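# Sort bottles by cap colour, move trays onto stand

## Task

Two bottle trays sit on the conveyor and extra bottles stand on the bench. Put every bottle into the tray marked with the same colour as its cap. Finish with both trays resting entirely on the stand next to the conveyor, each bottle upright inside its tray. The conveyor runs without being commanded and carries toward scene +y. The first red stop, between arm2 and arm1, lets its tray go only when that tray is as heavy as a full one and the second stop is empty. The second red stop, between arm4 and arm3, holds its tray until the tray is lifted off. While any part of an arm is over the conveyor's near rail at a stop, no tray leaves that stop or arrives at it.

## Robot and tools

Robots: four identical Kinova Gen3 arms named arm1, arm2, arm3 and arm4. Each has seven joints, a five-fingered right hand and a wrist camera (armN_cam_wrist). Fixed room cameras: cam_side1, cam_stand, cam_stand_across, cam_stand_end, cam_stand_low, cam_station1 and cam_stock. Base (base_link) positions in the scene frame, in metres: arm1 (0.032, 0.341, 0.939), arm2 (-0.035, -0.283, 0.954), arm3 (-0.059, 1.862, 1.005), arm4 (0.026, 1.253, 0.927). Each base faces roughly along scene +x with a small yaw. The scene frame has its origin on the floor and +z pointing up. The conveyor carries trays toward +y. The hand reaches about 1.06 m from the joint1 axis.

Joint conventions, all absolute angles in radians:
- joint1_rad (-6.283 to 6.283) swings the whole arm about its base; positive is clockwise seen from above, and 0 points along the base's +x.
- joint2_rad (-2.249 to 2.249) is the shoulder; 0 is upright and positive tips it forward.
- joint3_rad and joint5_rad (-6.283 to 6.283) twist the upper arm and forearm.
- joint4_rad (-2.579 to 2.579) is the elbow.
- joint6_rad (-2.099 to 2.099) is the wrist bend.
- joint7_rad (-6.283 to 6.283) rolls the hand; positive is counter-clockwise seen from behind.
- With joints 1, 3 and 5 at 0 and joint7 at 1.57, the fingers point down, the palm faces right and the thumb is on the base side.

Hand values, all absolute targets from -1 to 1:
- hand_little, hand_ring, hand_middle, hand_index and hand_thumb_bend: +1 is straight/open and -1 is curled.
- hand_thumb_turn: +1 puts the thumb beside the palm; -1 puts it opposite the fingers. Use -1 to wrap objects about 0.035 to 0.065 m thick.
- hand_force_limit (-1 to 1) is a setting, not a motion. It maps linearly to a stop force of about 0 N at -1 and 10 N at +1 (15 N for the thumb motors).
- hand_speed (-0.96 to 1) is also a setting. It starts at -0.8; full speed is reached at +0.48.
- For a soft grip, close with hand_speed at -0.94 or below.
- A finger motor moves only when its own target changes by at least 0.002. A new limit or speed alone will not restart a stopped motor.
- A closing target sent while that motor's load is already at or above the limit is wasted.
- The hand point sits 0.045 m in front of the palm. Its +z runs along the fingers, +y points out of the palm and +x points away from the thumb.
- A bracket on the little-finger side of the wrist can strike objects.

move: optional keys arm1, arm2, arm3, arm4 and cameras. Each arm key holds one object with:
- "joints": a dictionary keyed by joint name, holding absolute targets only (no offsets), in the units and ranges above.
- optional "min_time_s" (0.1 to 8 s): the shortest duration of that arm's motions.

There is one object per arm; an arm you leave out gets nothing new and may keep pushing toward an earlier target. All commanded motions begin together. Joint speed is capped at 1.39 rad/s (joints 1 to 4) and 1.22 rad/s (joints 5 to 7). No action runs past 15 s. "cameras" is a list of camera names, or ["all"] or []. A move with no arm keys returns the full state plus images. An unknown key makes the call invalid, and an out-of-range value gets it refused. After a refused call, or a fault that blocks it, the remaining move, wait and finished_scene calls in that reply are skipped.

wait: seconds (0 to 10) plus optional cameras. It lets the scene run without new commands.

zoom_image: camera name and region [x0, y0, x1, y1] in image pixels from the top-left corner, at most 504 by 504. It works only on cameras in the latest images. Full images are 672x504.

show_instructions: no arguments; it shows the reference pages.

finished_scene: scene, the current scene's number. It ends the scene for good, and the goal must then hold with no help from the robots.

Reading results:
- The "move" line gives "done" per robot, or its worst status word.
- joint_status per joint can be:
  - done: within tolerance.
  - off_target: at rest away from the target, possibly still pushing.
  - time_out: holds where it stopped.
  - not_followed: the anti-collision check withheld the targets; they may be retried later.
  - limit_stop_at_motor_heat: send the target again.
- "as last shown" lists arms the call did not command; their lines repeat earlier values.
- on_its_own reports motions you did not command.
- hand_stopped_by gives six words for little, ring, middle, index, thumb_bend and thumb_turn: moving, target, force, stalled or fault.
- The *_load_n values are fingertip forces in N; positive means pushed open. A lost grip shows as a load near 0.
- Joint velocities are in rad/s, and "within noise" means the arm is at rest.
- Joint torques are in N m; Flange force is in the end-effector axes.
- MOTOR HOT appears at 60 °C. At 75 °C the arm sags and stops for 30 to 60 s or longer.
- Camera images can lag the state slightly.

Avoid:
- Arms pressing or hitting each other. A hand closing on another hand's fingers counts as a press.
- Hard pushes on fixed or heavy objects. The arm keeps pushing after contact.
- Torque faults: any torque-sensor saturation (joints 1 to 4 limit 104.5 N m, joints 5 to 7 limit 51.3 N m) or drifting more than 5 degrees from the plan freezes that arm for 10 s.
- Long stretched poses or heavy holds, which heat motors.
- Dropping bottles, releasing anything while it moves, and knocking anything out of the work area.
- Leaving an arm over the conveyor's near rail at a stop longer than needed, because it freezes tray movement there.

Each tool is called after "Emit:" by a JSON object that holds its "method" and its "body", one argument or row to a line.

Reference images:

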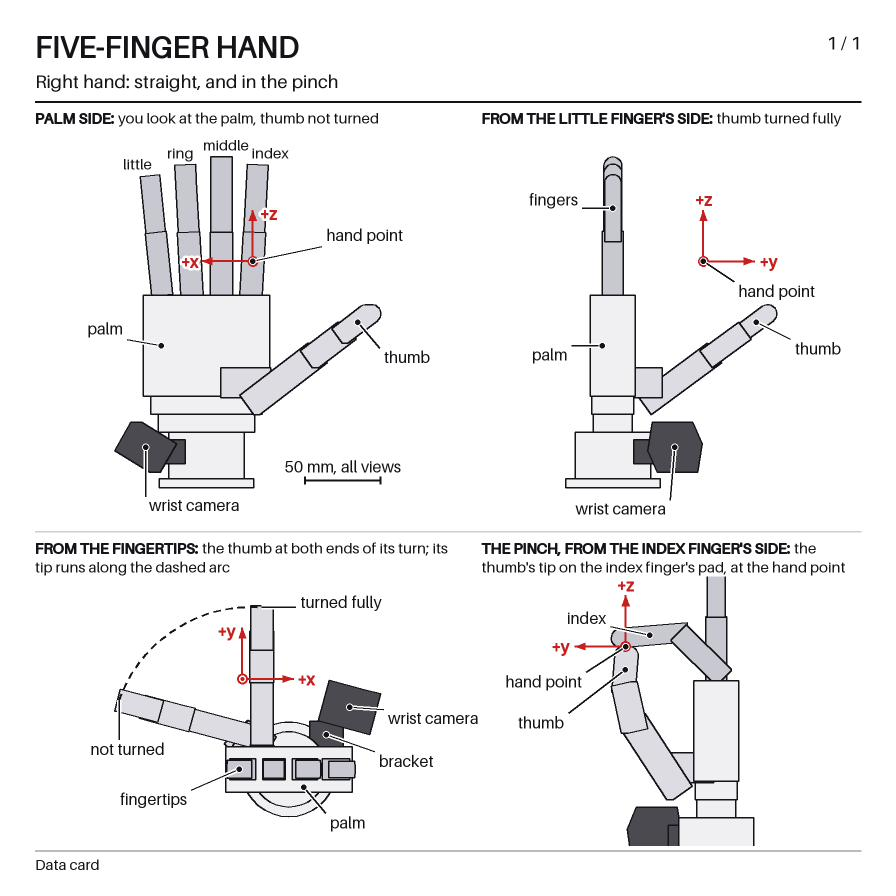

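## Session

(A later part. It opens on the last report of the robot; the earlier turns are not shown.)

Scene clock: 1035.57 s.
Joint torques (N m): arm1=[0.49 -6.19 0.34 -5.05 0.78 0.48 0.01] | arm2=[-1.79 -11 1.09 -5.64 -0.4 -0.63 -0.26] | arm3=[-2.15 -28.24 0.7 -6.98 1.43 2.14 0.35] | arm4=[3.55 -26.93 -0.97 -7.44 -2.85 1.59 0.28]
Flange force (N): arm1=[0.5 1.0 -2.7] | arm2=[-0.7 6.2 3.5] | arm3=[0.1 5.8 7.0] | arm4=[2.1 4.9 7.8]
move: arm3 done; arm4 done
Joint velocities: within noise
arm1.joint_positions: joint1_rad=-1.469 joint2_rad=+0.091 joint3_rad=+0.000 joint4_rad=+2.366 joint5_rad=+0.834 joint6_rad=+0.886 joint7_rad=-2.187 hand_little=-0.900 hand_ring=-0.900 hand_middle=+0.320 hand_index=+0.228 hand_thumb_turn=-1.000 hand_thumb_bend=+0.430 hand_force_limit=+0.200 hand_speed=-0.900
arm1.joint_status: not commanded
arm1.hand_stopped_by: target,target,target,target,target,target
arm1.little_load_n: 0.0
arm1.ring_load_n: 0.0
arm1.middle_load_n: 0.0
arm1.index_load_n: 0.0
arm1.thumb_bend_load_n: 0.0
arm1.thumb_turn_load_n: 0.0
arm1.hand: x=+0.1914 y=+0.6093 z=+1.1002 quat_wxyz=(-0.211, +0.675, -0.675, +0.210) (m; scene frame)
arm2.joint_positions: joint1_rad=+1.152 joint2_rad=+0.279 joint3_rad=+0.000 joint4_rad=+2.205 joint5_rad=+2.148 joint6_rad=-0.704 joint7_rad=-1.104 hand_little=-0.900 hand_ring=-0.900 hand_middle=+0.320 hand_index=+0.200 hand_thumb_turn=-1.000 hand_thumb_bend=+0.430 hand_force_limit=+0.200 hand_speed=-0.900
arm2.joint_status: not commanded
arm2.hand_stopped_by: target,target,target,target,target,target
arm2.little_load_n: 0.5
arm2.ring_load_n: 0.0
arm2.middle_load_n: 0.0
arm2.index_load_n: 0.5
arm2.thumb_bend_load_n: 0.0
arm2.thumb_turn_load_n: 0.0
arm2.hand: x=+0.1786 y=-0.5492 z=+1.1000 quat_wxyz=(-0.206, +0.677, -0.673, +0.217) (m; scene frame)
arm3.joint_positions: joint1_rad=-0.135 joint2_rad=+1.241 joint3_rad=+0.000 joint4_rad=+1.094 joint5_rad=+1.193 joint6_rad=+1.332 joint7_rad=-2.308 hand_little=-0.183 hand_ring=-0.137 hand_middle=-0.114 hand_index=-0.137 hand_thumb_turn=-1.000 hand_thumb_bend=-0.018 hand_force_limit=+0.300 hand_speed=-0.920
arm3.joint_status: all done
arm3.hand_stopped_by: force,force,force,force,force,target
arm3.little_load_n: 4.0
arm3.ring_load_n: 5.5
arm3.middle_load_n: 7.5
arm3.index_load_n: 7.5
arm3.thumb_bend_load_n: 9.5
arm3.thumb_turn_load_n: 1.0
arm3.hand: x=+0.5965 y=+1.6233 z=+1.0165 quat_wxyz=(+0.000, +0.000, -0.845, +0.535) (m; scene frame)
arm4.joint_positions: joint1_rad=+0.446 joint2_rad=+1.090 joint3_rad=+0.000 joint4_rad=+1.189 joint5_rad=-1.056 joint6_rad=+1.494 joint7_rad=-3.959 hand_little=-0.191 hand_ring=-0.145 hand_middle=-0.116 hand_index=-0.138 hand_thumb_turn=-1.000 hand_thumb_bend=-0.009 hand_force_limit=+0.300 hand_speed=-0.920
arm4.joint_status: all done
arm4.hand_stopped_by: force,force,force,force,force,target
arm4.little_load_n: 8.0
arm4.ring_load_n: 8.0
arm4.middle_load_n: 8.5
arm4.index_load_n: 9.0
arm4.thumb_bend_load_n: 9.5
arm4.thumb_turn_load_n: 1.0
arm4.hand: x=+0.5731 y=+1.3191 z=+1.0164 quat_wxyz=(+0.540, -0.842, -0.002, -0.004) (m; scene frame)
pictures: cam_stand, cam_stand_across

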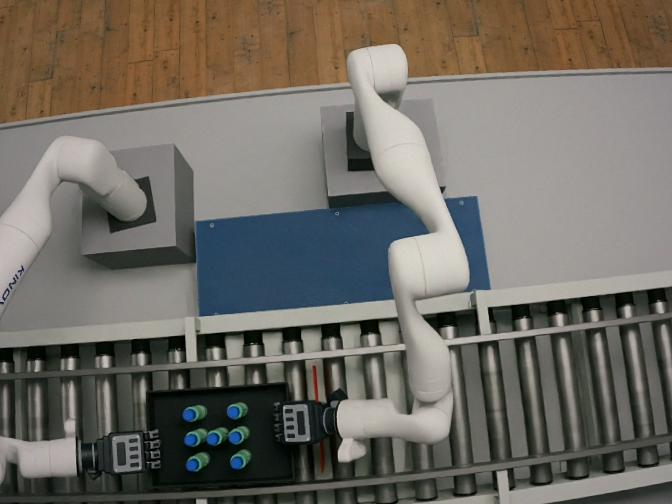

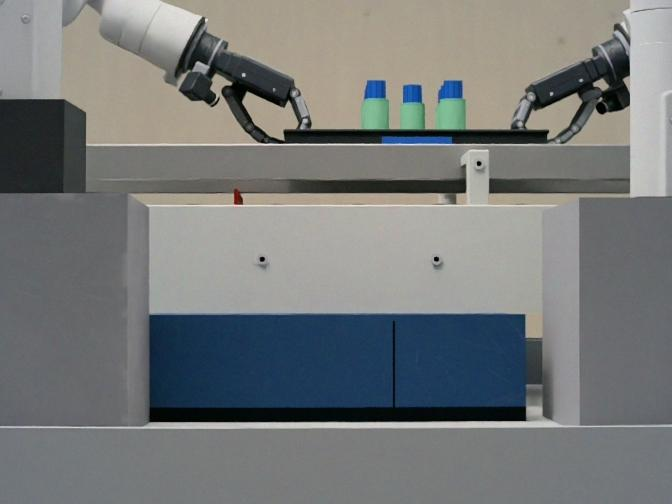

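Emit:
{"method": "zoom_image", "body": {
  "camera": "cam_stand_across",
  "region": [460, 120, 672, 279]
}}

Emit:
{"method": "zoom_image", "body": {
  "camera": "cam_stand",
  "region": [60, 120, 260, 270]
}}

Emit:
{"method": "move", "body": {
  "cameras": ["cam_stand_end", "cam_side1"]
}}

Scaled by 2.377 from the camera's 672x504 image, which has a finer 960x720 frame.

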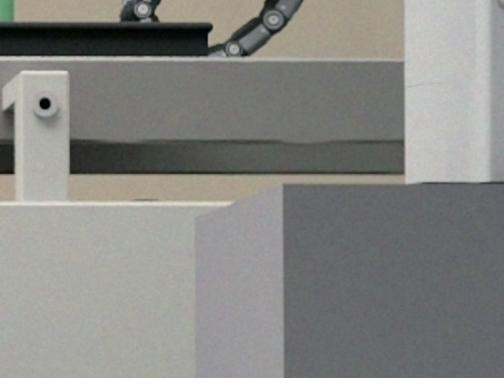

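Scaled by 2.520 from the camera's 672x504 image, which has a finer 960x720 frame.

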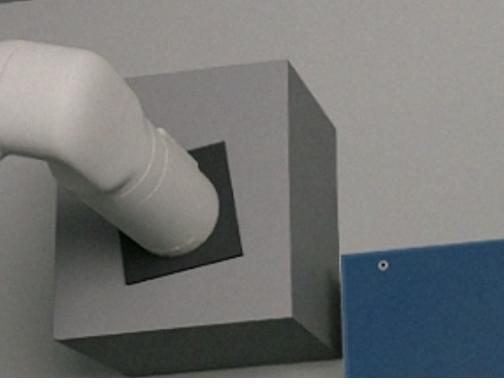

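Scene clock: 1086.43 s.
Joint torques (N m): arm1=[0.57 -6.25 0.35 -5.07 0.73 0.5 -0.01] | arm2=[-1.69 -10.95 1.09 -5.72 -0.41 -0.55 -0.24] | arm3=[-2.18 -28.26 0.73 -6.93 1.45 2.14 0.34] | arm4=[3.68 -26.92 -1.04 -7.45 -2.81 1.6 0.31]
Flange force (N): arm1=[0.5 1.1 -2.4] | arm2=[-1.0 5.9 3.2] | arm3=[-0.3 5.8 7.0] | arm4=[2.2 4.8 8.0]
Joint velocities: within noise
arm1.joint_positions: joint1_rad=-1.469 joint2_rad=+0.091 joint3_rad=+0.000 joint4_rad=+2.366 joint5_rad=+0.834 joint6_rad=+0.886 joint7_rad=-2.187 hand_little=-0.900 hand_ring=-0.900 hand_middle=+0.320 hand_index=+0.228 hand_thumb_turn=-1.000 hand_thumb_bend=+0.430 hand_force_limit=+0.200 hand_speed=-0.900
arm1.joint_status: not commanded
arm1.hand_stopped_by: target,target,target,target,target,target
arm1.little_load_n: 0.0
arm1.ring_load_n: 0.0
arm1.middle_load_n: 0.0
arm1.index_load_n: 0.0
arm1.thumb_bend_load_n: 0.0
arm1.thumb_turn_load_n: 0.0
arm1.hand: x=+0.1914 y=+0.6093 z=+1.1002 quat_wxyz=(-0.211, +0.675, -0.675, +0.210) (m; scene frame)
arm2.joint_positions: joint1_rad=+1.152 joint2_rad=+0.279 joint3_rad=+0.000 joint4_rad=+2.205 joint5_rad=+2.148 joint6_rad=-0.704 joint7_rad=-1.104 hand_little=-0.900 hand_ring=-0.900 hand_middle=+0.320 hand_index=+0.200 hand_thumb_turn=-1.000 hand_thumb_bend=+0.430 hand_force_limit=+0.200 hand_speed=-0.900
arm2.joint_status: not commanded
arm2.hand_stopped_by: target,target,target,target,target,target
arm2.little_load_n: 0.0
arm2.ring_load_n: 0.0
arm2.middle_load_n: 0.0
arm2.index_load_n: 0.0
arm2.thumb_bend_load_n: 0.0
arm2.thumb_turn_load_n: 0.0
arm2.hand: x=+0.1786 y=-0.5492 z=+1.1000 quat_wxyz=(-0.206, +0.677, -0.673, +0.217) (m; scene frame)
arm3.joint_positions: joint1_rad=-0.135 joint2_rad=+1.241 joint3_rad=+0.000 joint4_rad=+1.094 joint5_rad=+1.193 joint6_rad=+1.332 joint7_rad=-2.307 hand_little=-0.183 hand_ring=-0.137 hand_middle=-0.114 hand_index=-0.137 hand_thumb_turn=-1.000 hand_thumb_bend=-0.018 hand_force_limit=+0.300 hand_speed=-0.920
arm3.joint_status: all done
arm3.hand_stopped_by: force,force,force,force,force,target
arm3.little_load_n: 4.5
arm3.ring_load_n: 5.5
arm3.middle_load_n: 7.5
arm3.index_load_n: 7.5
arm3.thumb_bend_load_n: 9.0
arm3.thumb_turn_load_n: 1.0
arm3.hand: x=+0.5965 y=+1.6233 z=+1.0165 quat_wxyz=(+0.000, +0.000, -0.845, +0.535) (m; scene frame)
arm4.joint_positions: joint1_rad=+0.446 joint2_rad=+1.090 joint3_rad=+0.000 joint4_rad=+1.189 joint5_rad=-1.056 joint6_rad=+1.494 joint7_rad=-3.959 hand_little=-0.191 hand_ring=-0.145 hand_middle=-0.116 hand_index=-0.138 hand_thumb_turn=-1.000 hand_thumb_bend=-0.009 hand_force_limit=+0.300 hand_speed=-0.920
arm4.joint_status: all done
arm4.hand_stopped_by: force,force,force,force,force,target
arm4.little_load_n: 8.0
arm4.ring_load_n: 8.0
arm4.middle_load_n: 8.5
arm4.index_load_n: 9.0
arm4.thumb_bend_load_n: 9.5
arm4.thumb_turn_load_n: 1.5
arm4.hand: x=+0.5731 y=+1.3191 z=+1.0164 quat_wxyz=(+0.540, -0.842, -0.002, -0.004) (m; scene frame)
pictures: cam_side1, cam_stand_end

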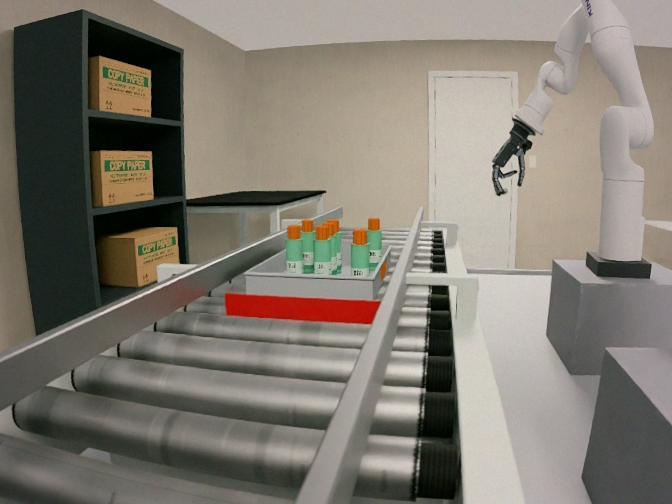

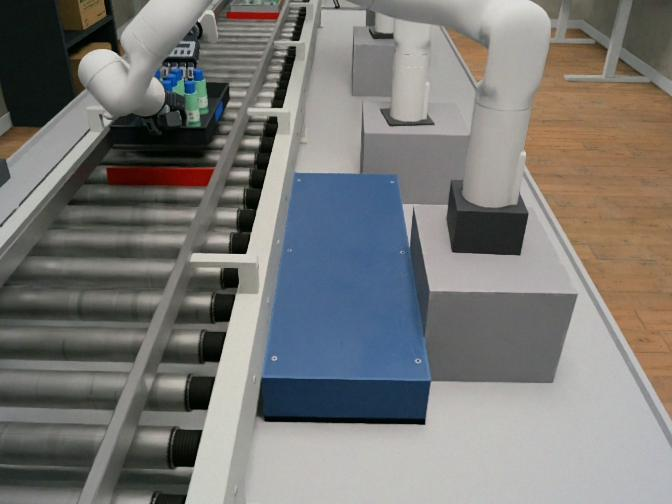

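Emit:
{"method": "move", "body": {
  "arm3": {"joints": {"joint1_rad": -0.1354, "joint2_rad": 1.1573, "joint3_rad": 0, "joint4_rad": 1.1164, "joint5_rad": 1.1796, "joint6_rad": 1.3550, "joint7_rad": -2.2496}, "min_time_s": 2.5},
  "arm4": {"joints": {"joint1_rad": 0.4456, "joint2_rad": 1.0158, "joint3_rad": 0, "joint4_rad": 1.1823, "joint5_rad": -1.0526, "joint6_rad": 1.5335, "joint7_rad": -4.0299}, "min_time_s": 2.5}
}}

Emit:
{"method": "move", "body": {
  "arm3": {"joints": {"joint1_rad": -0.1708, "joint2_rad": 1.0453, "joint3_rad": 0, "joint4_rad": 1.4207, "joint5_rad": 1.2002, "joint6_rad": 1.3062, "joint7_rad": -2.4429}, "min_time_s": 2.5},
  "arm4": {"joints": {"joint1_rad": 0.4549, "joint2_rad": 0.8920, "joint3_rad": 0, "joint4_rad": 1.4832, "joint5_rad": -1.0588, "joint6_rad": 1.4522, "joint7_rad": -3.8719}, "min_time_s": 2.5},
  "cameras": ["cam_stand_across", "cam_stand"]
}}

Scene clock: 1159.07 s.
Joint torques (N m): arm1=[0.41 -6.21 0.29 -5.11 0.79 0.53 0.03] | arm2=[-1.72 -10.99 1.12 -5.69 -0.39 -0.59 -0.23] | arm3=[-2.43 -28.06 0.55 -7.41 1.52 2.04 0.34] | arm4=[3.7 -26.44 -0.69 -7.95 -2.89 1.35 0.29]
Flange force (N): arm1=[0.7 0.9 -2.2] | arm2=[-0.9 6.0 3.4] | arm3=[-0.2 5.7 7.4] | arm4=[1.9 4.4 8.0]
move: arm3 done; arm4 done
Joint velocities: within noise
arm1, arm2: as last shown
arm2.little_load_n: 0.5
arm3.joint_positions: joint1_rad=-0.135 joint2_rad=+1.157 joint3_rad=+0.000 joint4_rad=+1.116 joint5_rad=+1.180 joint6_rad=+1.355 joint7_rad=-2.250 hand_little=-0.183 hand_ring=-0.137 hand_middle=-0.114 hand_index=-0.137 hand_thumb_turn=-1.000 hand_thumb_bend=-0.018 hand_force_limit=+0.300 hand_speed=-0.920
arm3.joint_status: all done
arm3.hand_stopped_by: force,force,force,force,force,target
arm3.little_load_n: 4.5
arm3.ring_load_n: 5.5
arm3.middle_load_n: 8.0
arm3.index_load_n: 7.0
arm3.thumb_bend_load_n: 9.0
arm3.thumb_turn_load_n: 0.5
arm3.hand: x=+0.5965 y=+1.6234 z=+1.0636 quat_wxyz=(+0.000, +0.000, -0.845, +0.535) (m; scene frame)
arm4.joint_positions: joint1_rad=+0.446 joint2_rad=+1.016 joint3_rad=+0.000 joint4_rad=+1.182 joint5_rad=-1.053 joint6_rad=+1.533 joint7_rad=-4.030 hand_little=-0.191 hand_ring=-0.145 hand_middle=-0.116 hand_index=-0.138 hand_thumb_turn=-1.000 hand_thumb_bend=-0.009 hand_force_limit=+0.300 hand_speed=-0.920
arm4.joint_status: all done
arm4.hand_stopped_by: force,force,force,force,force,target
arm4.little_load_n: 8.0
arm4.ring_load_n: 8.0
arm4.middle_load_n: 8.5
arm4.index_load_n: 9.0
arm4.thumb_bend_load_n: 10.0
arm4.thumb_turn_load_n: 1.0
arm4.hand: x=+0.5731 y=+1.3191 z=+1.0634 quat_wxyz=(+0.540, -0.842, -0.002, -0.004) (m; scene frame)
pictures: none

Scene clock: 1161.93 s.
Joint torques (N m): arm1=[0.55 -6.17 0.32 -5.21 0.79 0.5 0.03] | arm2=[-1.76 -11 1.08 -5.63 -0.4 -0.65 -0.25] | arm3=[-2.42 -25.56 -0.15 -6.05 1.14 2.04 0.32] | arm4=[3.67 -23.54 -0.16 -6.81 -2.44 1.84 0.32]
Flange force (N): arm1=[1.0 1.3 -2.5] | arm2=[-0.7 6.1 3.5] | arm3=[-0.2 5.7 7.9] | arm4=[1.7 3.8 8.8]
move: arm3 done; arm4 done
Joint velocities: within noise
arm1, arm2: as last shown
arm1.little_load_n: 0.5
arm2.little_load_n: 0.0
arm3.joint_positions: joint1_rad=-0.171 joint2_rad=+1.045 joint3_rad=+0.000 joint4_rad=+1.421 joint5_rad=+1.200 joint6_rad=+1.306 joint7_rad=-2.443 hand_little=-0.183 hand_ring=-0.137 hand_middle=-0.114 hand_index=-0.137 hand_thumb_turn=-1.000 hand_thumb_bend=-0.018 hand_force_limit=+0.300 hand_speed=-0.920
arm3.joint_status: all done
arm3.hand_stopped_by: force,force,force,force,force,target
arm3.little_load_n: 3.5
arm3.ring_load_n: 5.5
arm3.middle_load_n: 7.5
arm3.index_load_n: 8.0
arm3.thumb_bend_load_n: 9.0
arm3.thumb_turn_load_n: 1.0
arm3.hand: x=+0.5311 y=+1.6378 z=+1.0635 quat_wxyz=(+0.000, +0.000, -0.845, +0.535) (m; scene frame)
arm4.joint_positions: joint1_rad=+0.455 joint2_rad=+0.892 joint3_rad=+0.000 joint4_rad=+1.483 joint5_rad=-1.059 joint6_rad=+1.452 joint7_rad=-3.872 hand_little=-0.191 hand_ring=-0.145 hand_middle=-0.115 hand_index=-0.138 hand_thumb_turn=-1.000 hand_thumb_bend=-0.009 hand_force_limit=+0.300 hand_speed=-0.920
arm4.joint_status: all done
arm4.hand_stopped_by: force,force,force,force,force,target
arm4.little_load_n: 7.5
arm4.ring_load_n: 8.0
arm4.middle_load_n: 8.5
arm4.index_load_n: 10.0
arm4.thumb_bend_load_n: 9.5
arm4.thumb_turn_load_n: 1.0
arm4.hand: x=+0.5075 y=+1.3335 z=+1.0634 quat_wxyz=(+0.540, -0.842, -0.003, -0.004) (m; scene frame)
pictures: cam_stand, cam_stand_across

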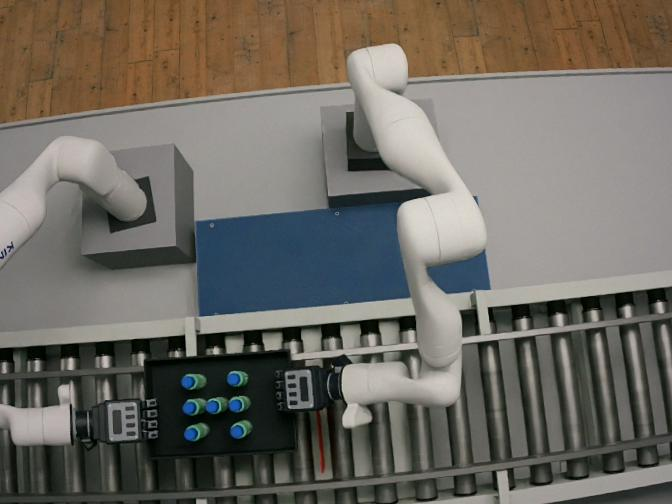

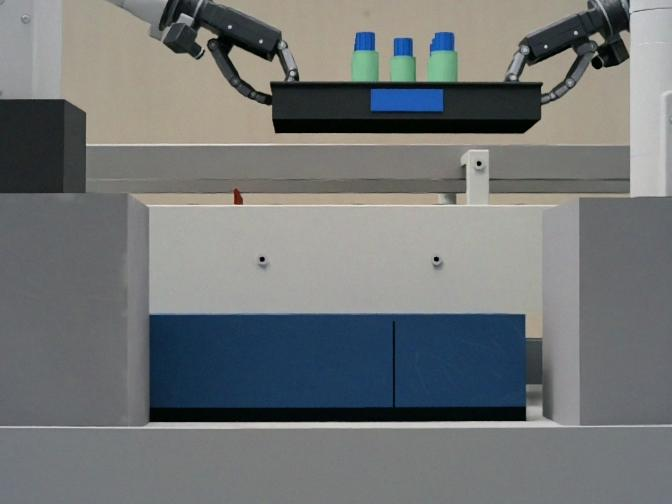

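Emit:
{"method": "move", "body": {
  "arm3": {"joints": {"joint1_rad": -0.2153, "joint2_rad": 0.9609, "joint3_rad": 0, "joint4_rad": 1.6768, "joint5_rad": 1.2126, "joint6_rad": 1.2681, "joint7_rad": -2.6192}, "min_time_s": 2.3},
  "arm4": {"joints": {"joint1_rad": 0.4668, "joint2_rad": 0.7906, "joint3_rad": 0, "joint4_rad": 1.7414, "joint5_rad": -1.0714, "joint6_rad": 1.3828, "joint7_rad": -3.7294}, "min_time_s": 2.3}
}}

Emit:
{"method": "move", "body": {
  "arm3": {"joints": {"joint1_rad": -0.2727, "joint2_rad": 0.8983, "joint3_rad": 0, "joint4_rad": 1.9041, "joint5_rad": 1.2141, "joint6_rad": 1.2324, "joint7_rad": -2.7905}, "min_time_s": 2.3},
  "arm4": {"joints": {"joint1_rad": 0.4826, "joint2_rad": 0.7057, "joint3_rad": 0, "joint4_rad": 1.9748, "joint5_rad": -1.0879, "joint6_rad": 1.3198, "joint7_rad": -3.5914}, "min_time_s": 2.3},
  "cameras": ["cam_stand_across", "cam_stand"]
}}

Scene clock: 1169.57 s.
Joint torques (N m): arm1=[0.5 -6.28 0.43 -4.98 0.8 0.5 0.03] | arm2=[-1.77 -10.95 1.02 -5.71 -0.39 -0.64 -0.24] | arm3=[-2.56 -23.12 -0.82 -4.73 0.76 1.97 0.35] | arm4=[3.71 -20.82 0.43 -5.81 -1.96 2.02 0.26]
Flange force (N): arm1=[0.2 1.2 -2.6] | arm2=[-1.0 6.2 3.4] | arm3=[0.1 5.5 9.0] | arm4=[1.2 3.4 9.8]
move: arm3 done; arm4 done
Joint velocities: within noise
arm1, arm2: as last shown
arm1.little_load_n: 0.0
arm2.thumb_turn_load_n: -0.5
arm3.joint_positions: joint1_rad=-0.215 joint2_rad=+0.961 joint3_rad=+0.000 joint4_rad=+1.677 joint5_rad=+1.213 joint6_rad=+1.268 joint7_rad=-2.619 hand_little=-0.183 hand_ring=-0.137 hand_middle=-0.114 hand_index=-0.137 hand_thumb_turn=-1.000 hand_thumb_bend=-0.018 hand_force_limit=+0.300 hand_speed=-0.920
arm3.joint_status: all done
arm3.hand_stopped_by: force,force,force,force,force,target
arm3.little_load_n: 3.0
arm3.ring_load_n: 5.0
arm3.middle_load_n: 8.0
arm3.index_load_n: 8.0
arm3.thumb_bend_load_n: 9.0
arm3.thumb_turn_load_n: 1.0
arm3.hand: x=+0.4657 y=+1.6522 z=+1.0635 quat_wxyz=(+0.000, +0.000, -0.845, +0.535) (m; scene frame)
arm4.joint_positions: joint1_rad=+0.467 joint2_rad=+0.791 joint3_rad=+0.000 joint4_rad=+1.741 joint5_rad=-1.071 joint6_rad=+1.383 joint7_rad=-3.729 hand_little=-0.191 hand_ring=-0.145 hand_middle=-0.115 hand_index=-0.138 hand_thumb_turn=-1.000 hand_thumb_bend=-0.009 hand_force_limit=+0.300 hand_speed=-0.920
arm4.joint_status: all done
arm4.hand_stopped_by: force,force,force,force,force,target
arm4.little_load_n: 7.0
arm4.ring_load_n: 7.5
arm4.middle_load_n: 9.0
arm4.index_load_n: 10.0
arm4.thumb_bend_load_n: 9.5
arm4.thumb_turn_load_n: 1.5
arm4.hand: x=+0.4421 y=+1.3479 z=+1.0634 quat_wxyz=(+0.540, -0.842, -0.002, -0.004) (m; scene frame)
pictures: none

Scene clock: 1172.20 s.
Joint torques (N m): arm1=[0.47 -6.2 0.35 -5.05 0.78 0.45 0.01] | arm2=[-1.7 -10.92 1.11 -5.67 -0.37 -0.58 -0.27] | arm3=[-2.66 -20.75 -1.49 -3.41 0.37 1.72 0.31] | arm4=[3.63 -17.95 0.88 -4.61 -1.59 2.09 0.32]
Flange force (N): arm1=[0.5 0.9 -2.7] | arm2=[-1.0 6.0 3.4] | arm3=[0.3 5.1 10.2] | arm4=[1.3 2.4 10.3]
move: arm3 done; arm4 done
Joint velocities: within noise
arm1, arm2: as last shown
arm2.thumb_turn_load_n: 0.0
arm3.joint_positions: joint1_rad=-0.273 joint2_rad=+0.898 joint3_rad=+0.000 joint4_rad=+1.904 joint5_rad=+1.214 joint6_rad=+1.232 joint7_rad=-2.790 hand_little=-0.183 hand_ring=-0.137 hand_middle=-0.114 hand_index=-0.137 hand_thumb_turn=-1.000 hand_thumb_bend=-0.018 hand_force_limit=+0.300 hand_speed=-0.920
arm3.joint_status: all done
arm3.hand_stopped_by: force,force,force,force,force,target
arm3.little_load_n: 2.5
arm3.ring_load_n: 5.0
arm3.middle_load_n: 8.0
arm3.index_load_n: 9.0
arm3.thumb_bend_load_n: 9.0
arm3.thumb_turn_load_n: 1.0
arm3.hand: x=+0.4002 y=+1.6666 z=+1.0635 quat_wxyz=(+0.000, +0.000, -0.845, +0.535) (m; scene frame)
arm4.joint_positions: joint1_rad=+0.483 joint2_rad=+0.706 joint3_rad=+0.000 joint4_rad=+1.975 joint5_rad=-1.088 joint6_rad=+1.320 joint7_rad=-3.591 hand_little=-0.191 hand_ring=-0.145 hand_middle=-0.115 hand_index=-0.138 hand_thumb_turn=-1.000 hand_thumb_bend=-0.009 hand_force_limit=+0.300 hand_speed=-0.920
arm4.joint_status: all done
arm4.hand_stopped_by: force,force,force,force,force,target
arm4.little_load_n: 6.5
arm4.ring_load_n: 7.5
arm4.middle_load_n: 9.0
arm4.index_load_n: 11.0
arm4.thumb_bend_load_n: 9.5
arm4.thumb_turn_load_n: 1.5
arm4.hand: x=+0.3765 y=+1.3622 z=+1.0634 quat_wxyz=(+0.540, -0.842, -0.002, -0.004) (m; scene frame)
pictures: cam_stand, cam_stand_across

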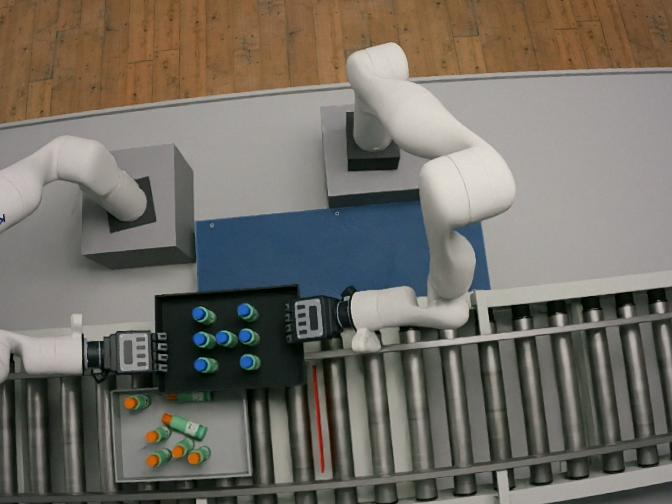

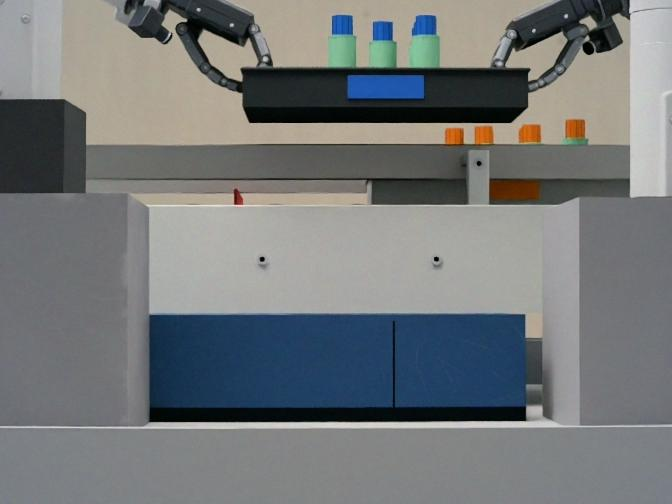

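Emit:
{"method": "move", "body": {
  "arm3": {"joints": {"joint1_rad": -0.3490, "joint2_rad": 0.8576, "joint3_rad": 0, "joint4_rad": 2.1113, "joint5_rad": 1.2011, "joint6_rad": 1.1913, "joint7_rad": -2.9640}, "min_time_s": 2.3},
  "arm4": {"joints": {"joint1_rad": 0.5044, "joint2_rad": 0.6364, "joint3_rad": 0, "joint4_rad": 2.1925, "joint5_rad": -1.1069, "joint6_rad": 1.2593, "joint7_rad": -3.4500}, "min_time_s": 2.3},
  "cameras": ["cam_stand_across", "cam_stand"]
}}

Emit:
{"method": "zoom_image", "body": {
  "camera": "cam_stand",
  "region": [80, 240, 380, 500]
}}

Scene clock: 1180.07 s.
Joint torques (N m): arm1=[0.49 -6.21 0.33 -5.05 0.72 0.52 0.04] | arm2=[-1.79 -10.94 1.04 -5.72 -0.41 -0.65 -0.26] | arm3=[-2.69 -18.56 -1.94 -2.25 0.09 1.38 0.34] | arm4=[3.6 -15.38 1.16 -3.4 -1.16 1.93 0.32]
Flange force (N): arm1=[0.5 1.1 -2.2] | arm2=[-1.0 6.2 3.4] | arm3=[1.1 4.7 11.9] | arm4=[1.6 1.6 11.1]
move: arm3 done; arm4 done
Joint velocities: within noise
arm1, arm2: as last shown
arm1.middle_load_n: -0.5
arm2.thumb_bend_load_n: -0.5
arm3.joint_positions: joint1_rad=-0.349 joint2_rad=+0.858 joint3_rad=+0.000 joint4_rad=+2.111 joint5_rad=+1.201 joint6_rad=+1.191 joint7_rad=-2.964 hand_little=-0.183 hand_ring=-0.137 hand_middle=-0.114 hand_index=-0.137 hand_thumb_turn=-1.000 hand_thumb_bend=-0.018 hand_force_limit=+0.300 hand_speed=-0.920
arm3.joint_status: all done
arm3.hand_stopped_by: force,force,force,force,force,target
arm3.little_load_n: 2.0
arm3.ring_load_n: 5.0
arm3.middle_load_n: 8.5
arm3.index_load_n: 9.5
arm3.thumb_bend_load_n: 8.5
arm3.thumb_turn_load_n: 1.0
arm3.hand: x=+0.3347 y=+1.6811 z=+1.0635 quat_wxyz=(+0.000, +0.000, -0.845, +0.535) (m; scene frame)
arm4.joint_positions: joint1_rad=+0.504 joint2_rad=+0.636 joint3_rad=+0.000 joint4_rad=+2.192 joint5_rad=-1.107 joint6_rad=+1.259 joint7_rad=-3.450 hand_little=-0.191 hand_ring=-0.145 hand_middle=-0.115 hand_index=-0.138 hand_thumb_turn=-1.000 hand_thumb_bend=-0.009 hand_force_limit=+0.300 hand_speed=-0.920
arm4.joint_status: all done
arm4.hand_stopped_by: force,force,force,force,force,target
arm4.little_load_n: 6.5
arm4.ring_load_n: 7.5
arm4.middle_load_n: 9.5
arm4.index_load_n: 11.5
arm4.thumb_bend_load_n: 8.5
arm4.thumb_turn_load_n: 1.0
arm4.hand: x=+0.3110 y=+1.3765 z=+1.0634 quat_wxyz=(+0.540, -0.842, -0.002, -0.004) (m; scene frame)
pictures: cam_stand, cam_stand_across

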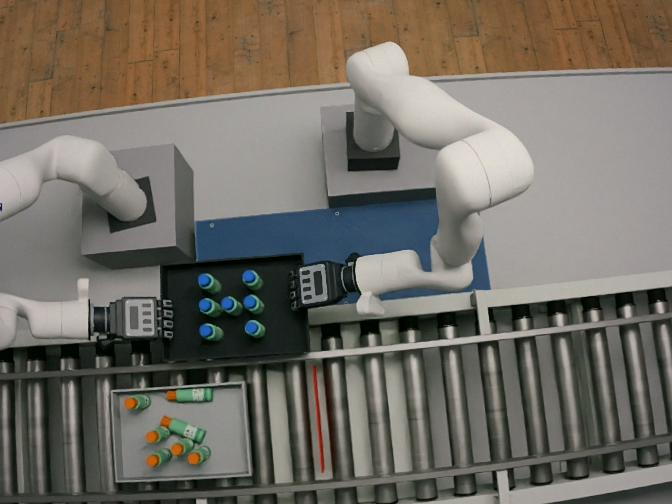

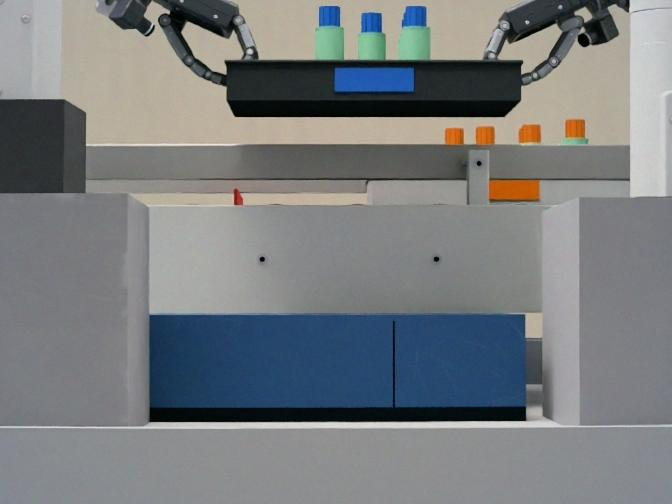

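Scaled by 1.680 from the camera's 672x504 image, which has a finer 960x720 frame.

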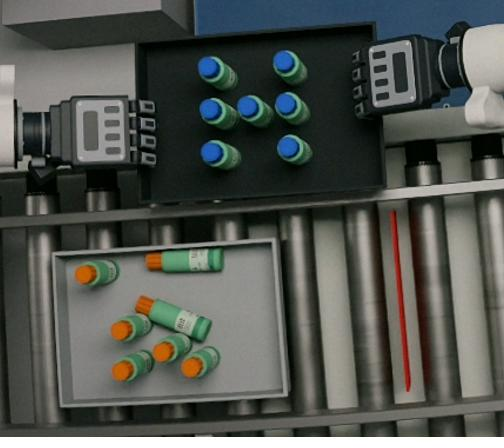

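Emit:
{"method": "move", "body": {
  "arm3": {"joints": {"joint1_rad": -0.3955, "joint2_rad": 0.8453, "joint3_rad": 0, "joint4_rad": 2.2272, "joint5_rad": 1.1961, "joint6_rad": 1.1588, "joint7_rad": -3.0707}, "min_time_s": 1.8},
  "arm4": {"joints": {"joint1_rad": 0.5324, "joint2_rad": 0.6057, "joint3_rad": 0, "joint4_rad": 2.3090, "joint5_rad": -1.1072, "joint6_rad": 1.2276, "joint7_rad": -3.3654}, "min_time_s": 1.8}
}}

Emit:
{"method": "move", "body": {
  "arm3": {"joints": {"joint1_rad": -0.4527, "joint2_rad": 0.9733, "joint3_rad": 0, "joint4_rad": 2.3324, "joint5_rad": 1.2454, "joint6_rad": 1.0759, "joint7_rad": -3.3133}, "min_time_s": 2.5},
  "arm4": {"joints": {"joint1_rad": 0.5813, "joint2_rad": 0.7239, "joint3_rad": 0, "joint4_rad": 2.4423, "joint5_rad": -1.1543, "joint6_rad": 1.1244, "joint7_rad": -3.1168}, "min_time_s": 2.5},
  "cameras": ["cam_stand_across", "cam_stand", "cam_stand_end"]
}}

Scene clock: 1231.60 s.
Joint torques (N m): arm1=[0.45 -6.24 0.32 -5.09 0.77 0.51 0.05] | arm2=[-1.78 -10.99 1.1 -5.66 -0.37 -0.6 -0.22] | arm3=[-2.56 -17.34 -2.13 -1.49 -0.04 1.18 0.31] | arm4=[3.49 -14.01 1.26 -2.84 -0.91 1.89 0.33]
Flange force (N): arm1=[0.6 1.1 -2.2] | arm2=[-0.8 6.0 3.4] | arm3=[1.4 4.3 12.8] | arm4=[1.4 1.3 12.1]
move: arm3 done; arm4 done
Joint velocities: within noise
arm1, arm2: as last shown
arm1.middle_load_n: 0.0
arm2.thumb_bend_load_n: 0.0
arm3.joint_positions: joint1_rad=-0.395 joint2_rad=+0.845 joint3_rad=+0.000 joint4_rad=+2.227 joint5_rad=+1.196 joint6_rad=+1.159 joint7_rad=-3.071 hand_little=-0.183 hand_ring=-0.137 hand_middle=-0.114 hand_index=-0.137 hand_thumb_turn=-1.000 hand_thumb_bend=-0.018 hand_force_limit=+0.300 hand_speed=-0.920
arm3.joint_status: all done
arm3.hand_stopped_by: force,force,force,force,force,target
arm3.little_load_n: 2.0
arm3.ring_load_n: 5.0
arm3.middle_load_n: 8.5
arm3.index_load_n: 9.5
arm3.thumb_bend_load_n: 8.5
arm3.thumb_turn_load_n: 1.0
arm3.hand: x=+0.2967 y=+1.6858 z=+1.0634 quat_wxyz=(+0.000, +0.000, -0.845, +0.535) (m; scene frame)
arm4.joint_positions: joint1_rad=+0.532 joint2_rad=+0.606 joint3_rad=+0.000 joint4_rad=+2.309 joint5_rad=-1.107 joint6_rad=+1.228 joint7_rad=-3.365 hand_little=-0.191 hand_ring=-0.145 hand_middle=-0.115 hand_index=-0.138 hand_thumb_turn=-1.000 hand_thumb_bend=-0.009 hand_force_limit=+0.300 hand_speed=-0.920
arm4.joint_status: all done
arm4.hand_stopped_by: force,force,force,force,force,target
arm4.little_load_n: 6.5
arm4.ring_load_n: 7.5
arm4.middle_load_n: 10.0
arm4.index_load_n: 12.0
arm4.thumb_bend_load_n: 8.5
arm4.thumb_turn_load_n: 1.0
arm4.hand: x=+0.2730 y=+1.3813 z=+1.0634 quat_wxyz=(+0.540, -0.842, -0.003, -0.004) (m; scene frame)
pictures: none

Scene clock: 1234.43 s.
Joint torques (N m): arm1=[0.49 -6.13 0.31 -5.12 0.76 0.5 0.03] | arm2=[-1.77 -11.07 1.06 -5.67 -0.4 -0.58 -0.21] | arm3=[-2.71 -16.99 -2.58 0.34 -0.27 0.59 0.42] | arm4=[3.5 -13.83 1.43 -0.93 -0.55 1.57 0.36]
Flange force (N): arm1=[0.8 1.0 -2.5] | arm2=[-0.6 6.0 3.4] | arm3=[2.4 3.2 15.4] | arm4=[1.4 0.7 13.2]
move: arm3 done; arm4 done
Joint velocities: within noise
arm1, arm2: as last shown
arm1.ring_load_n: 0.5
arm3.joint_positions: joint1_rad=-0.453 joint2_rad=+0.973 joint3_rad=+0.000 joint4_rad=+2.332 joint5_rad=+1.245 joint6_rad=+1.076 joint7_rad=-3.313 hand_little=-0.183 hand_ring=-0.137 hand_middle=-0.114 hand_index=-0.137 hand_thumb_turn=-1.000 hand_thumb_bend=-0.018 hand_force_limit=+0.300 hand_speed=-0.920
arm3.joint_status: all done
arm3.hand_stopped_by: force,force,force,force,force,target
arm3.little_load_n: 2.5
arm3.ring_load_n: 5.5
arm3.middle_load_n: 9.5
arm3.index_load_n: 10.5
arm3.thumb_bend_load_n: 7.5
arm3.thumb_turn_load_n: 1.0
arm3.hand: x=+0.2542 y=+1.6888 z=+1.0244 quat_wxyz=(+0.000, +0.000, -0.845, +0.535) (m; scene frame)
arm4.joint_positions: joint1_rad=+0.581 joint2_rad=+0.724 joint3_rad=+0.000 joint4_rad=+2.442 joint5_rad=-1.154 joint6_rad=+1.124 joint7_rad=-3.117 hand_little=-0.191 hand_ring=-0.145 hand_middle=-0.115 hand_index=-0.138 hand_thumb_turn=-1.000 hand_thumb_bend=-0.009 hand_force_limit=+0.300 hand_speed=-0.920
arm4.joint_status: all done
arm4.hand_stopped_by: force,force,force,force,force,target
arm4.little_load_n: 7.0
arm4.ring_load_n: 8.0
arm4.middle_load_n: 10.5
arm4.index_load_n: 13.0
arm4.thumb_bend_load_n: 8.0
arm4.thumb_turn_load_n: 1.0
arm4.hand: x=+0.2305 y=+1.3843 z=+1.0245 quat_wxyz=(+0.540, -0.842, -0.002, -0.004) (m; scene frame)
pictures: cam_stand, cam_stand_across, cam_stand_end

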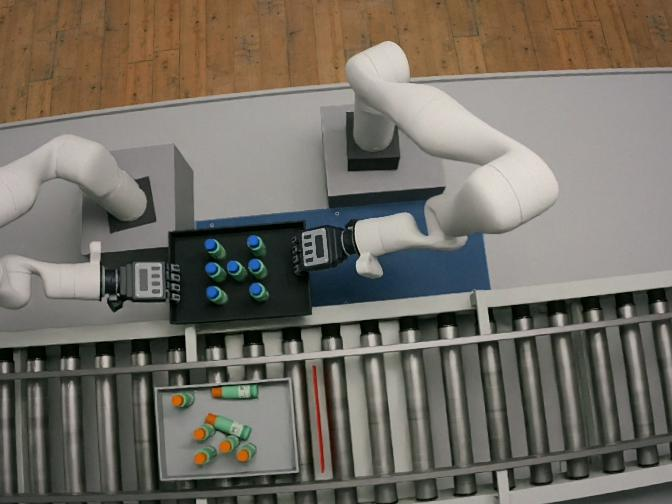

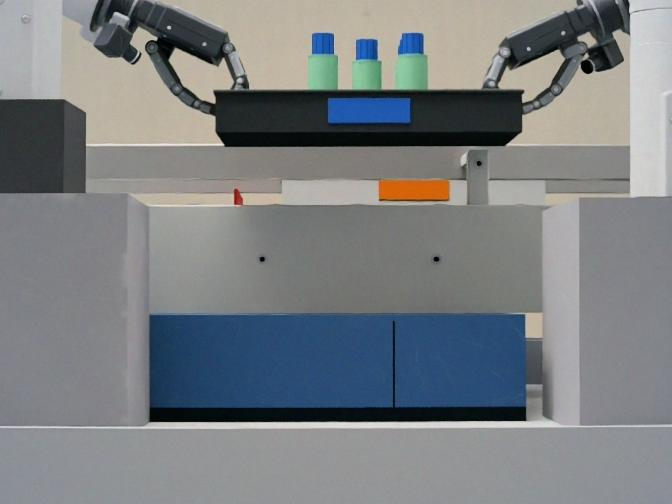

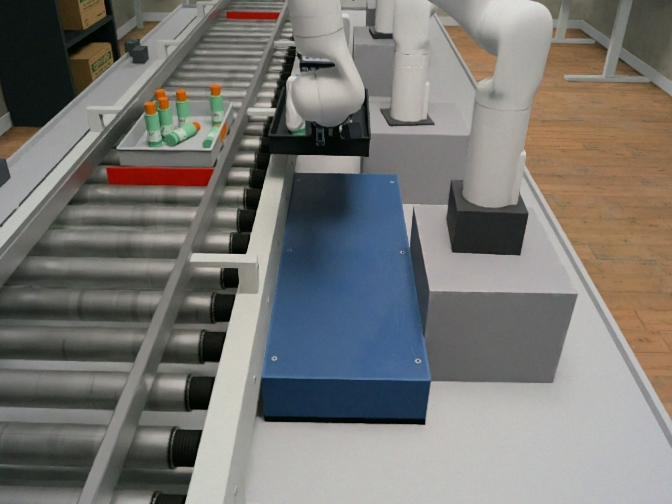

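Emit:
{"method": "move", "body": {
  "arm3": {"joints": {"joint1_rad": -0.4977, "joint2_rad": 1.1387, "joint3_rad": 0, "joint4_rad": 2.4022, "joint5_rad": 1.3340, "joint6_rad": 0.9981, "joint7_rad": -3.5717}, "min_time_s": 2.8},
  "arm4": {"joints": {"joint1_rad": 0.6592, "joint2_rad": 0.8950, "joint3_rad": 0, "joint4_rad": 2.5297, "joint5_rad": -1.2060, "joint6_rad": 1.0142, "joint7_rad": -2.8494}, "min_time_s": 2.8},
  "cameras": ["cam_stand_across", "cam_stand", "cam_stand_end"]
}}

Scene clock: 1240.83 s.
Joint torques (N m): arm1=[0.46 -6.18 0.27 -5.05 0.78 0.53 0.07] | arm2=[-1.75 -10.98 1.04 -5.69 -0.38 -0.62 -0.23] | arm3=[-2.71 -16.93 -3.04 2.11 -0.24 0.01 0.47] | arm4=[3.31 -14.34 1.47 1.14 -0.31 1.24 0.28]
Flange force (N): arm1=[0.6 1.0 -2.2] | arm2=[-0.9 6.1 3.4] | arm3=[3.3 1.6 17.6] | arm4=[1.0 1.1 14.3]
move: arm3 done; arm4 done
Joint velocities: within noise
arm1.joint_positions: joint1_rad=-1.469 joint2_rad=+0.091 joint3_rad=+0.000 joint4_rad=+2.366 joint5_rad=+0.834 joint6_rad=+0.886 joint7_rad=-2.187 hand_little=-0.900 hand_ring=-0.900 hand_middle=+0.320 hand_index=+0.228 hand_thumb_turn=-1.000 hand_thumb_bend=+0.430 hand_force_limit=+0.200 hand_speed=-0.900
arm1.joint_status: not commanded
arm1.hand_stopped_by: target,target,target,target,target,target
arm1.little_load_n: 0.0
arm1.ring_load_n: 0.0
arm1.middle_load_n: 0.0
arm1.index_load_n: 0.0
arm1.thumb_bend_load_n: 0.0
arm1.thumb_turn_load_n: 0.0
arm1.hand: x=+0.1914 y=+0.6093 z=+1.1002 quat_wxyz=(-0.211, +0.675, -0.675, +0.210) (m; scene frame)
arm2.joint_positions: joint1_rad=+1.152 joint2_rad=+0.279 joint3_rad=+0.000 joint4_rad=+2.205 joint5_rad=+2.148 joint6_rad=-0.704 joint7_rad=-1.104 hand_little=-0.900 hand_ring=-0.900 hand_middle=+0.320 hand_index=+0.200 hand_thumb_turn=-1.000 hand_thumb_bend=+0.430 hand_force_limit=+0.200 hand_speed=-0.900
arm2.joint_status: not commanded
arm2.hand_stopped_by: target,target,target,target,target,target
arm2.little_load_n: 0.0
arm2.ring_load_n: 0.0
arm2.middle_load_n: 0.0
arm2.index_load_n: 0.0
arm2.thumb_bend_load_n: 0.0
arm2.thumb_turn_load_n: 0.0
arm2.hand: x=+0.1786 y=-0.5492 z=+1.1000 quat_wxyz=(-0.206, +0.677, -0.673, +0.217) (m; scene frame)
arm3.joint_positions: joint1_rad=-0.498 joint2_rad=+1.139 joint3_rad=+0.000 joint4_rad=+2.402 joint5_rad=+1.334 joint6_rad=+0.998 joint7_rad=-3.572 hand_little=-0.183 hand_ring=-0.137 hand_middle=-0.114 hand_index=-0.136 hand_thumb_turn=-1.000 hand_thumb_bend=-0.018 hand_force_limit=+0.300 hand_speed=-0.920
arm3.joint_status: all done
arm3.hand_stopped_by: force,force,force,force,force,target
arm3.little_load_n: 2.5
arm3.ring_load_n: 5.5
arm3.middle_load_n: 10.0
arm3.index_load_n: 11.5
arm3.thumb_bend_load_n: 7.0
arm3.thumb_turn_load_n: 1.0
arm3.hand: x=+0.2166 y=+1.6859 z=+0.9843 quat_wxyz=(+0.000, +0.000, -0.845, +0.535) (m; scene frame)
arm4.joint_positions: joint1_rad=+0.659 joint2_rad=+0.895 joint3_rad=+0.000 joint4_rad=+2.530 joint5_rad=-1.206 joint6_rad=+1.014 joint7_rad=-2.849 hand_little=-0.191 hand_ring=-0.145 hand_middle=-0.115 hand_index=-0.138 hand_thumb_turn=-1.000 hand_thumb_bend=-0.009 hand_force_limit=+0.300 hand_speed=-0.920
arm4.joint_status: all done
arm4.hand_stopped_by: force,force,force,force,force,target
arm4.little_load_n: 7.0
arm4.ring_load_n: 8.5
arm4.middle_load_n: 12.0
arm4.index_load_n: 14.5
arm4.thumb_bend_load_n: 6.5
arm4.thumb_turn_load_n: 1.5
arm4.hand: x=+0.1931 y=+1.3813 z=+0.9846 quat_wxyz=(+0.540, -0.842, -0.003, -0.004) (m; scene frame)
pictures: cam_stand, cam_stand_across, cam_stand_end

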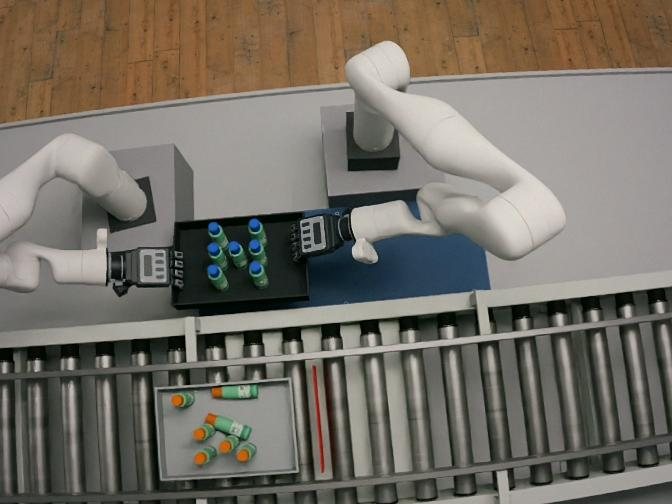

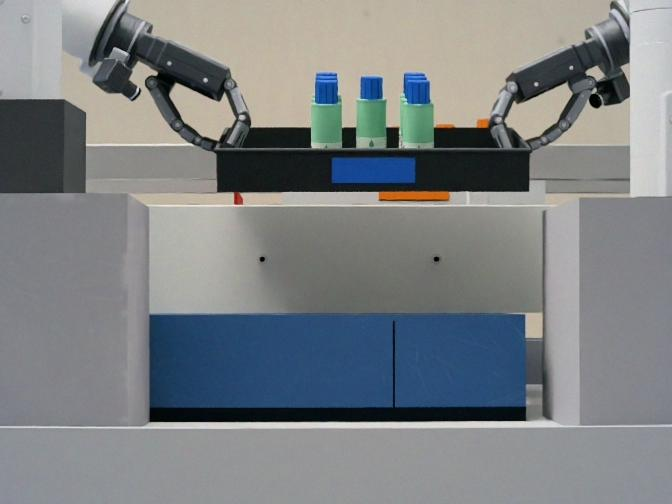

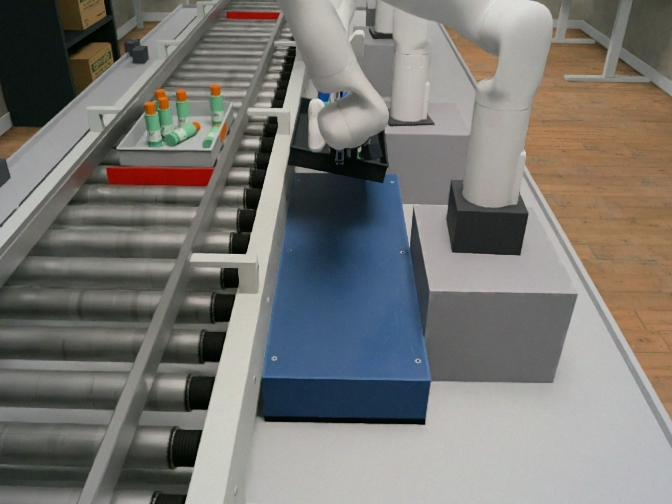

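Emit:
{"method": "zoom_image", "body": {
  "camera": "cam_stand_end",
  "region": [230, 60, 450, 220]
}}

Emit:
{"method": "zoom_image", "body": {
  "camera": "cam_stand_across",
  "region": [190, 60, 560, 220]
}}

Emit:
{"method": "zoom_image", "body": {
  "camera": "cam_stand",
  "region": [140, 190, 380, 350]
}}

Scaled by 2.291 from the camera's 672x504 image, which has a finer 960x720 frame.

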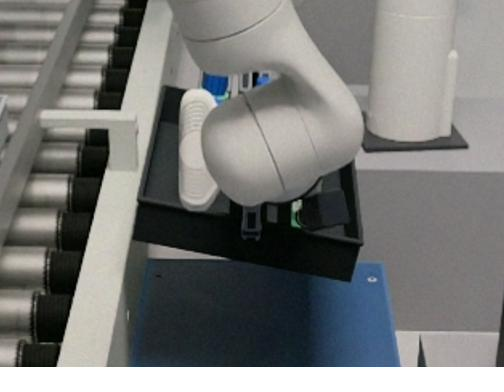

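Scaled by 1.362 from the camera's 672x504 image, which has a finer 960x720 frame.

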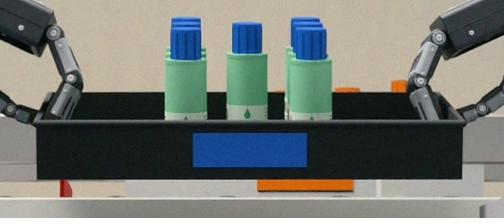

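Scaled by 2.100 from the camera's 672x504 image, which has a finer 960x720 frame.

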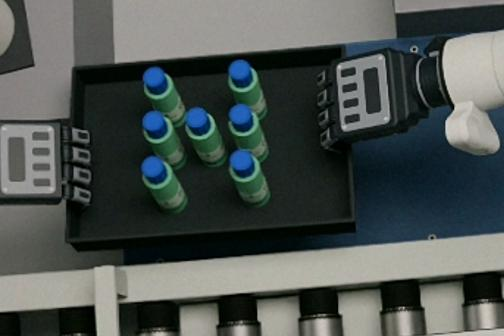

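Emit:
{"method": "move", "body": {
  "cameras": ["cam_stand_low", "arm4_cam_wrist"]
}}

Scene clock: 1265.87 s.
Joint torques (N m): arm1=[0.5 -6.24 0.38 -5.09 0.74 0.49 0.07] | arm2=[-1.73 -10.98 1.14 -5.73 -0.38 -0.61 -0.2] | arm3=[-2.73 -16.96 -3.01 2.15 -0.24 0.02 0.42] | arm4=[3.37 -14.22 1.43 1.15 -0.38 1.28 0.4]
Flange force (N): arm1=[0.6 1.4 -2.3] | arm2=[-1.0 5.9 3.5] | arm3=[3.0 1.7 17.5] | arm4=[1.6 0.4 13.4]
Joint velocities: within noise
arm1.joint_positions: joint1_rad=-1.469 joint2_rad=+0.091 joint3_rad=+0.000 joint4_rad=+2.366 joint5_rad=+0.834 joint6_rad=+0.886 joint7_rad=-2.187 hand_little=-0.900 hand_ring=-0.900 hand_middle=+0.320 hand_index=+0.228 hand_thumb_turn=-1.000 hand_thumb_bend=+0.430 hand_force_limit=+0.200 hand_speed=-0.900
arm1.joint_status: not commanded
arm1.hand_stopped_by: target,target,target,target,target,target
arm1.little_load_n: 0.0
arm1.ring_load_n: 0.0
arm1.middle_load_n: 0.0
arm1.index_load_n: 0.0
arm1.thumb_bend_load_n: 0.0
arm1.thumb_turn_load_n: 0.0
arm1.hand: x=+0.1914 y=+0.6093 z=+1.1002 quat_wxyz=(-0.211, +0.675, -0.675, +0.210) (m; scene frame)
arm2.joint_positions: joint1_rad=+1.152 joint2_rad=+0.279 joint3_rad=+0.000 joint4_rad=+2.205 joint5_rad=+2.148 joint6_rad=-0.704 joint7_rad=-1.104 hand_little=-0.900 hand_ring=-0.900 hand_middle=+0.320 hand_index=+0.200 hand_thumb_turn=-1.000 hand_thumb_bend=+0.430 hand_force_limit=+0.200 hand_speed=-0.900
arm2.joint_status: not commanded
arm2.hand_stopped_by: target,target,target,target,target,target
arm2.little_load_n: 0.0
arm2.ring_load_n: 0.0
arm2.middle_load_n: 0.0
arm2.index_load_n: 0.0
arm2.thumb_bend_load_n: -0.5
arm2.thumb_turn_load_n: 0.0
arm2.hand: x=+0.1786 y=-0.5492 z=+1.1000 quat_wxyz=(-0.206, +0.677, -0.673, +0.217) (m; scene frame)
arm3.joint_positions: joint1_rad=-0.498 joint2_rad=+1.139 joint3_rad=+0.000 joint4_rad=+2.402 joint5_rad=+1.334 joint6_rad=+0.998 joint7_rad=-3.572 hand_little=-0.183 hand_ring=-0.137 hand_middle=-0.114 hand_index=-0.136 hand_thumb_turn=-1.000 hand_thumb_bend=-0.018 hand_force_limit=+0.300 hand_speed=-0.920
arm3.joint_status: all done
arm3.hand_stopped_by: force,force,force,force,force,target
arm3.little_load_n: 2.5
arm3.ring_load_n: 5.5
arm3.middle_load_n: 10.0
arm3.index_load_n: 11.5
arm3.thumb_bend_load_n: 7.0
arm3.thumb_turn_load_n: 1.0
arm3.hand: x=+0.2166 y=+1.6858 z=+0.9843 quat_wxyz=(+0.000, +0.000, -0.845, +0.535) (m; scene frame)
arm4.joint_positions: joint1_rad=+0.659 joint2_rad=+0.895 joint3_rad=+0.000 joint4_rad=+2.530 joint5_rad=-1.206 joint6_rad=+1.014 joint7_rad=-2.849 hand_little=-0.191 hand_ring=-0.145 hand_middle=-0.115 hand_index=-0.138 hand_thumb_turn=-1.000 hand_thumb_bend=-0.009 hand_force_limit=+0.300 hand_speed=-0.920
arm4.joint_status: all done
arm4.hand_stopped_by: force,force,force,force,force,target
arm4.little_load_n: 7.0
arm4.ring_load_n: 8.5
arm4.middle_load_n: 11.5
arm4.index_load_n: 14.5
arm4.thumb_bend_load_n: 6.5
arm4.thumb_turn_load_n: 1.5
arm4.hand: x=+0.1931 y=+1.3813 z=+0.9846 quat_wxyz=(+0.540, -0.842, -0.003, -0.004) (m; scene frame)
pictures: arm4_cam_wrist, cam_stand_low
camera_calibration:
arm4_cam_wrist: T_world_to_cam=[[0.245076, -0.416551, -0.875456, 1.38943], [-0.827772, -0.559989, 0.0347207, 0.895635], [-0.504708, 0.716169, -0.48205, -0.309411], [0, 0, 0, 1]] pos_world=[0.244703, 1.3019, 1.03614]

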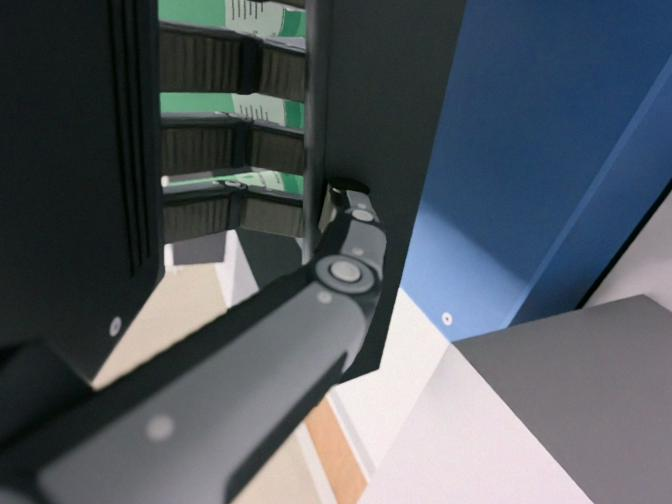

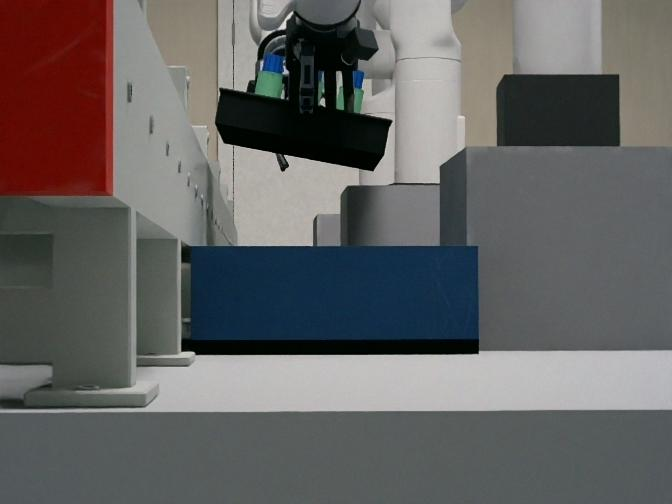

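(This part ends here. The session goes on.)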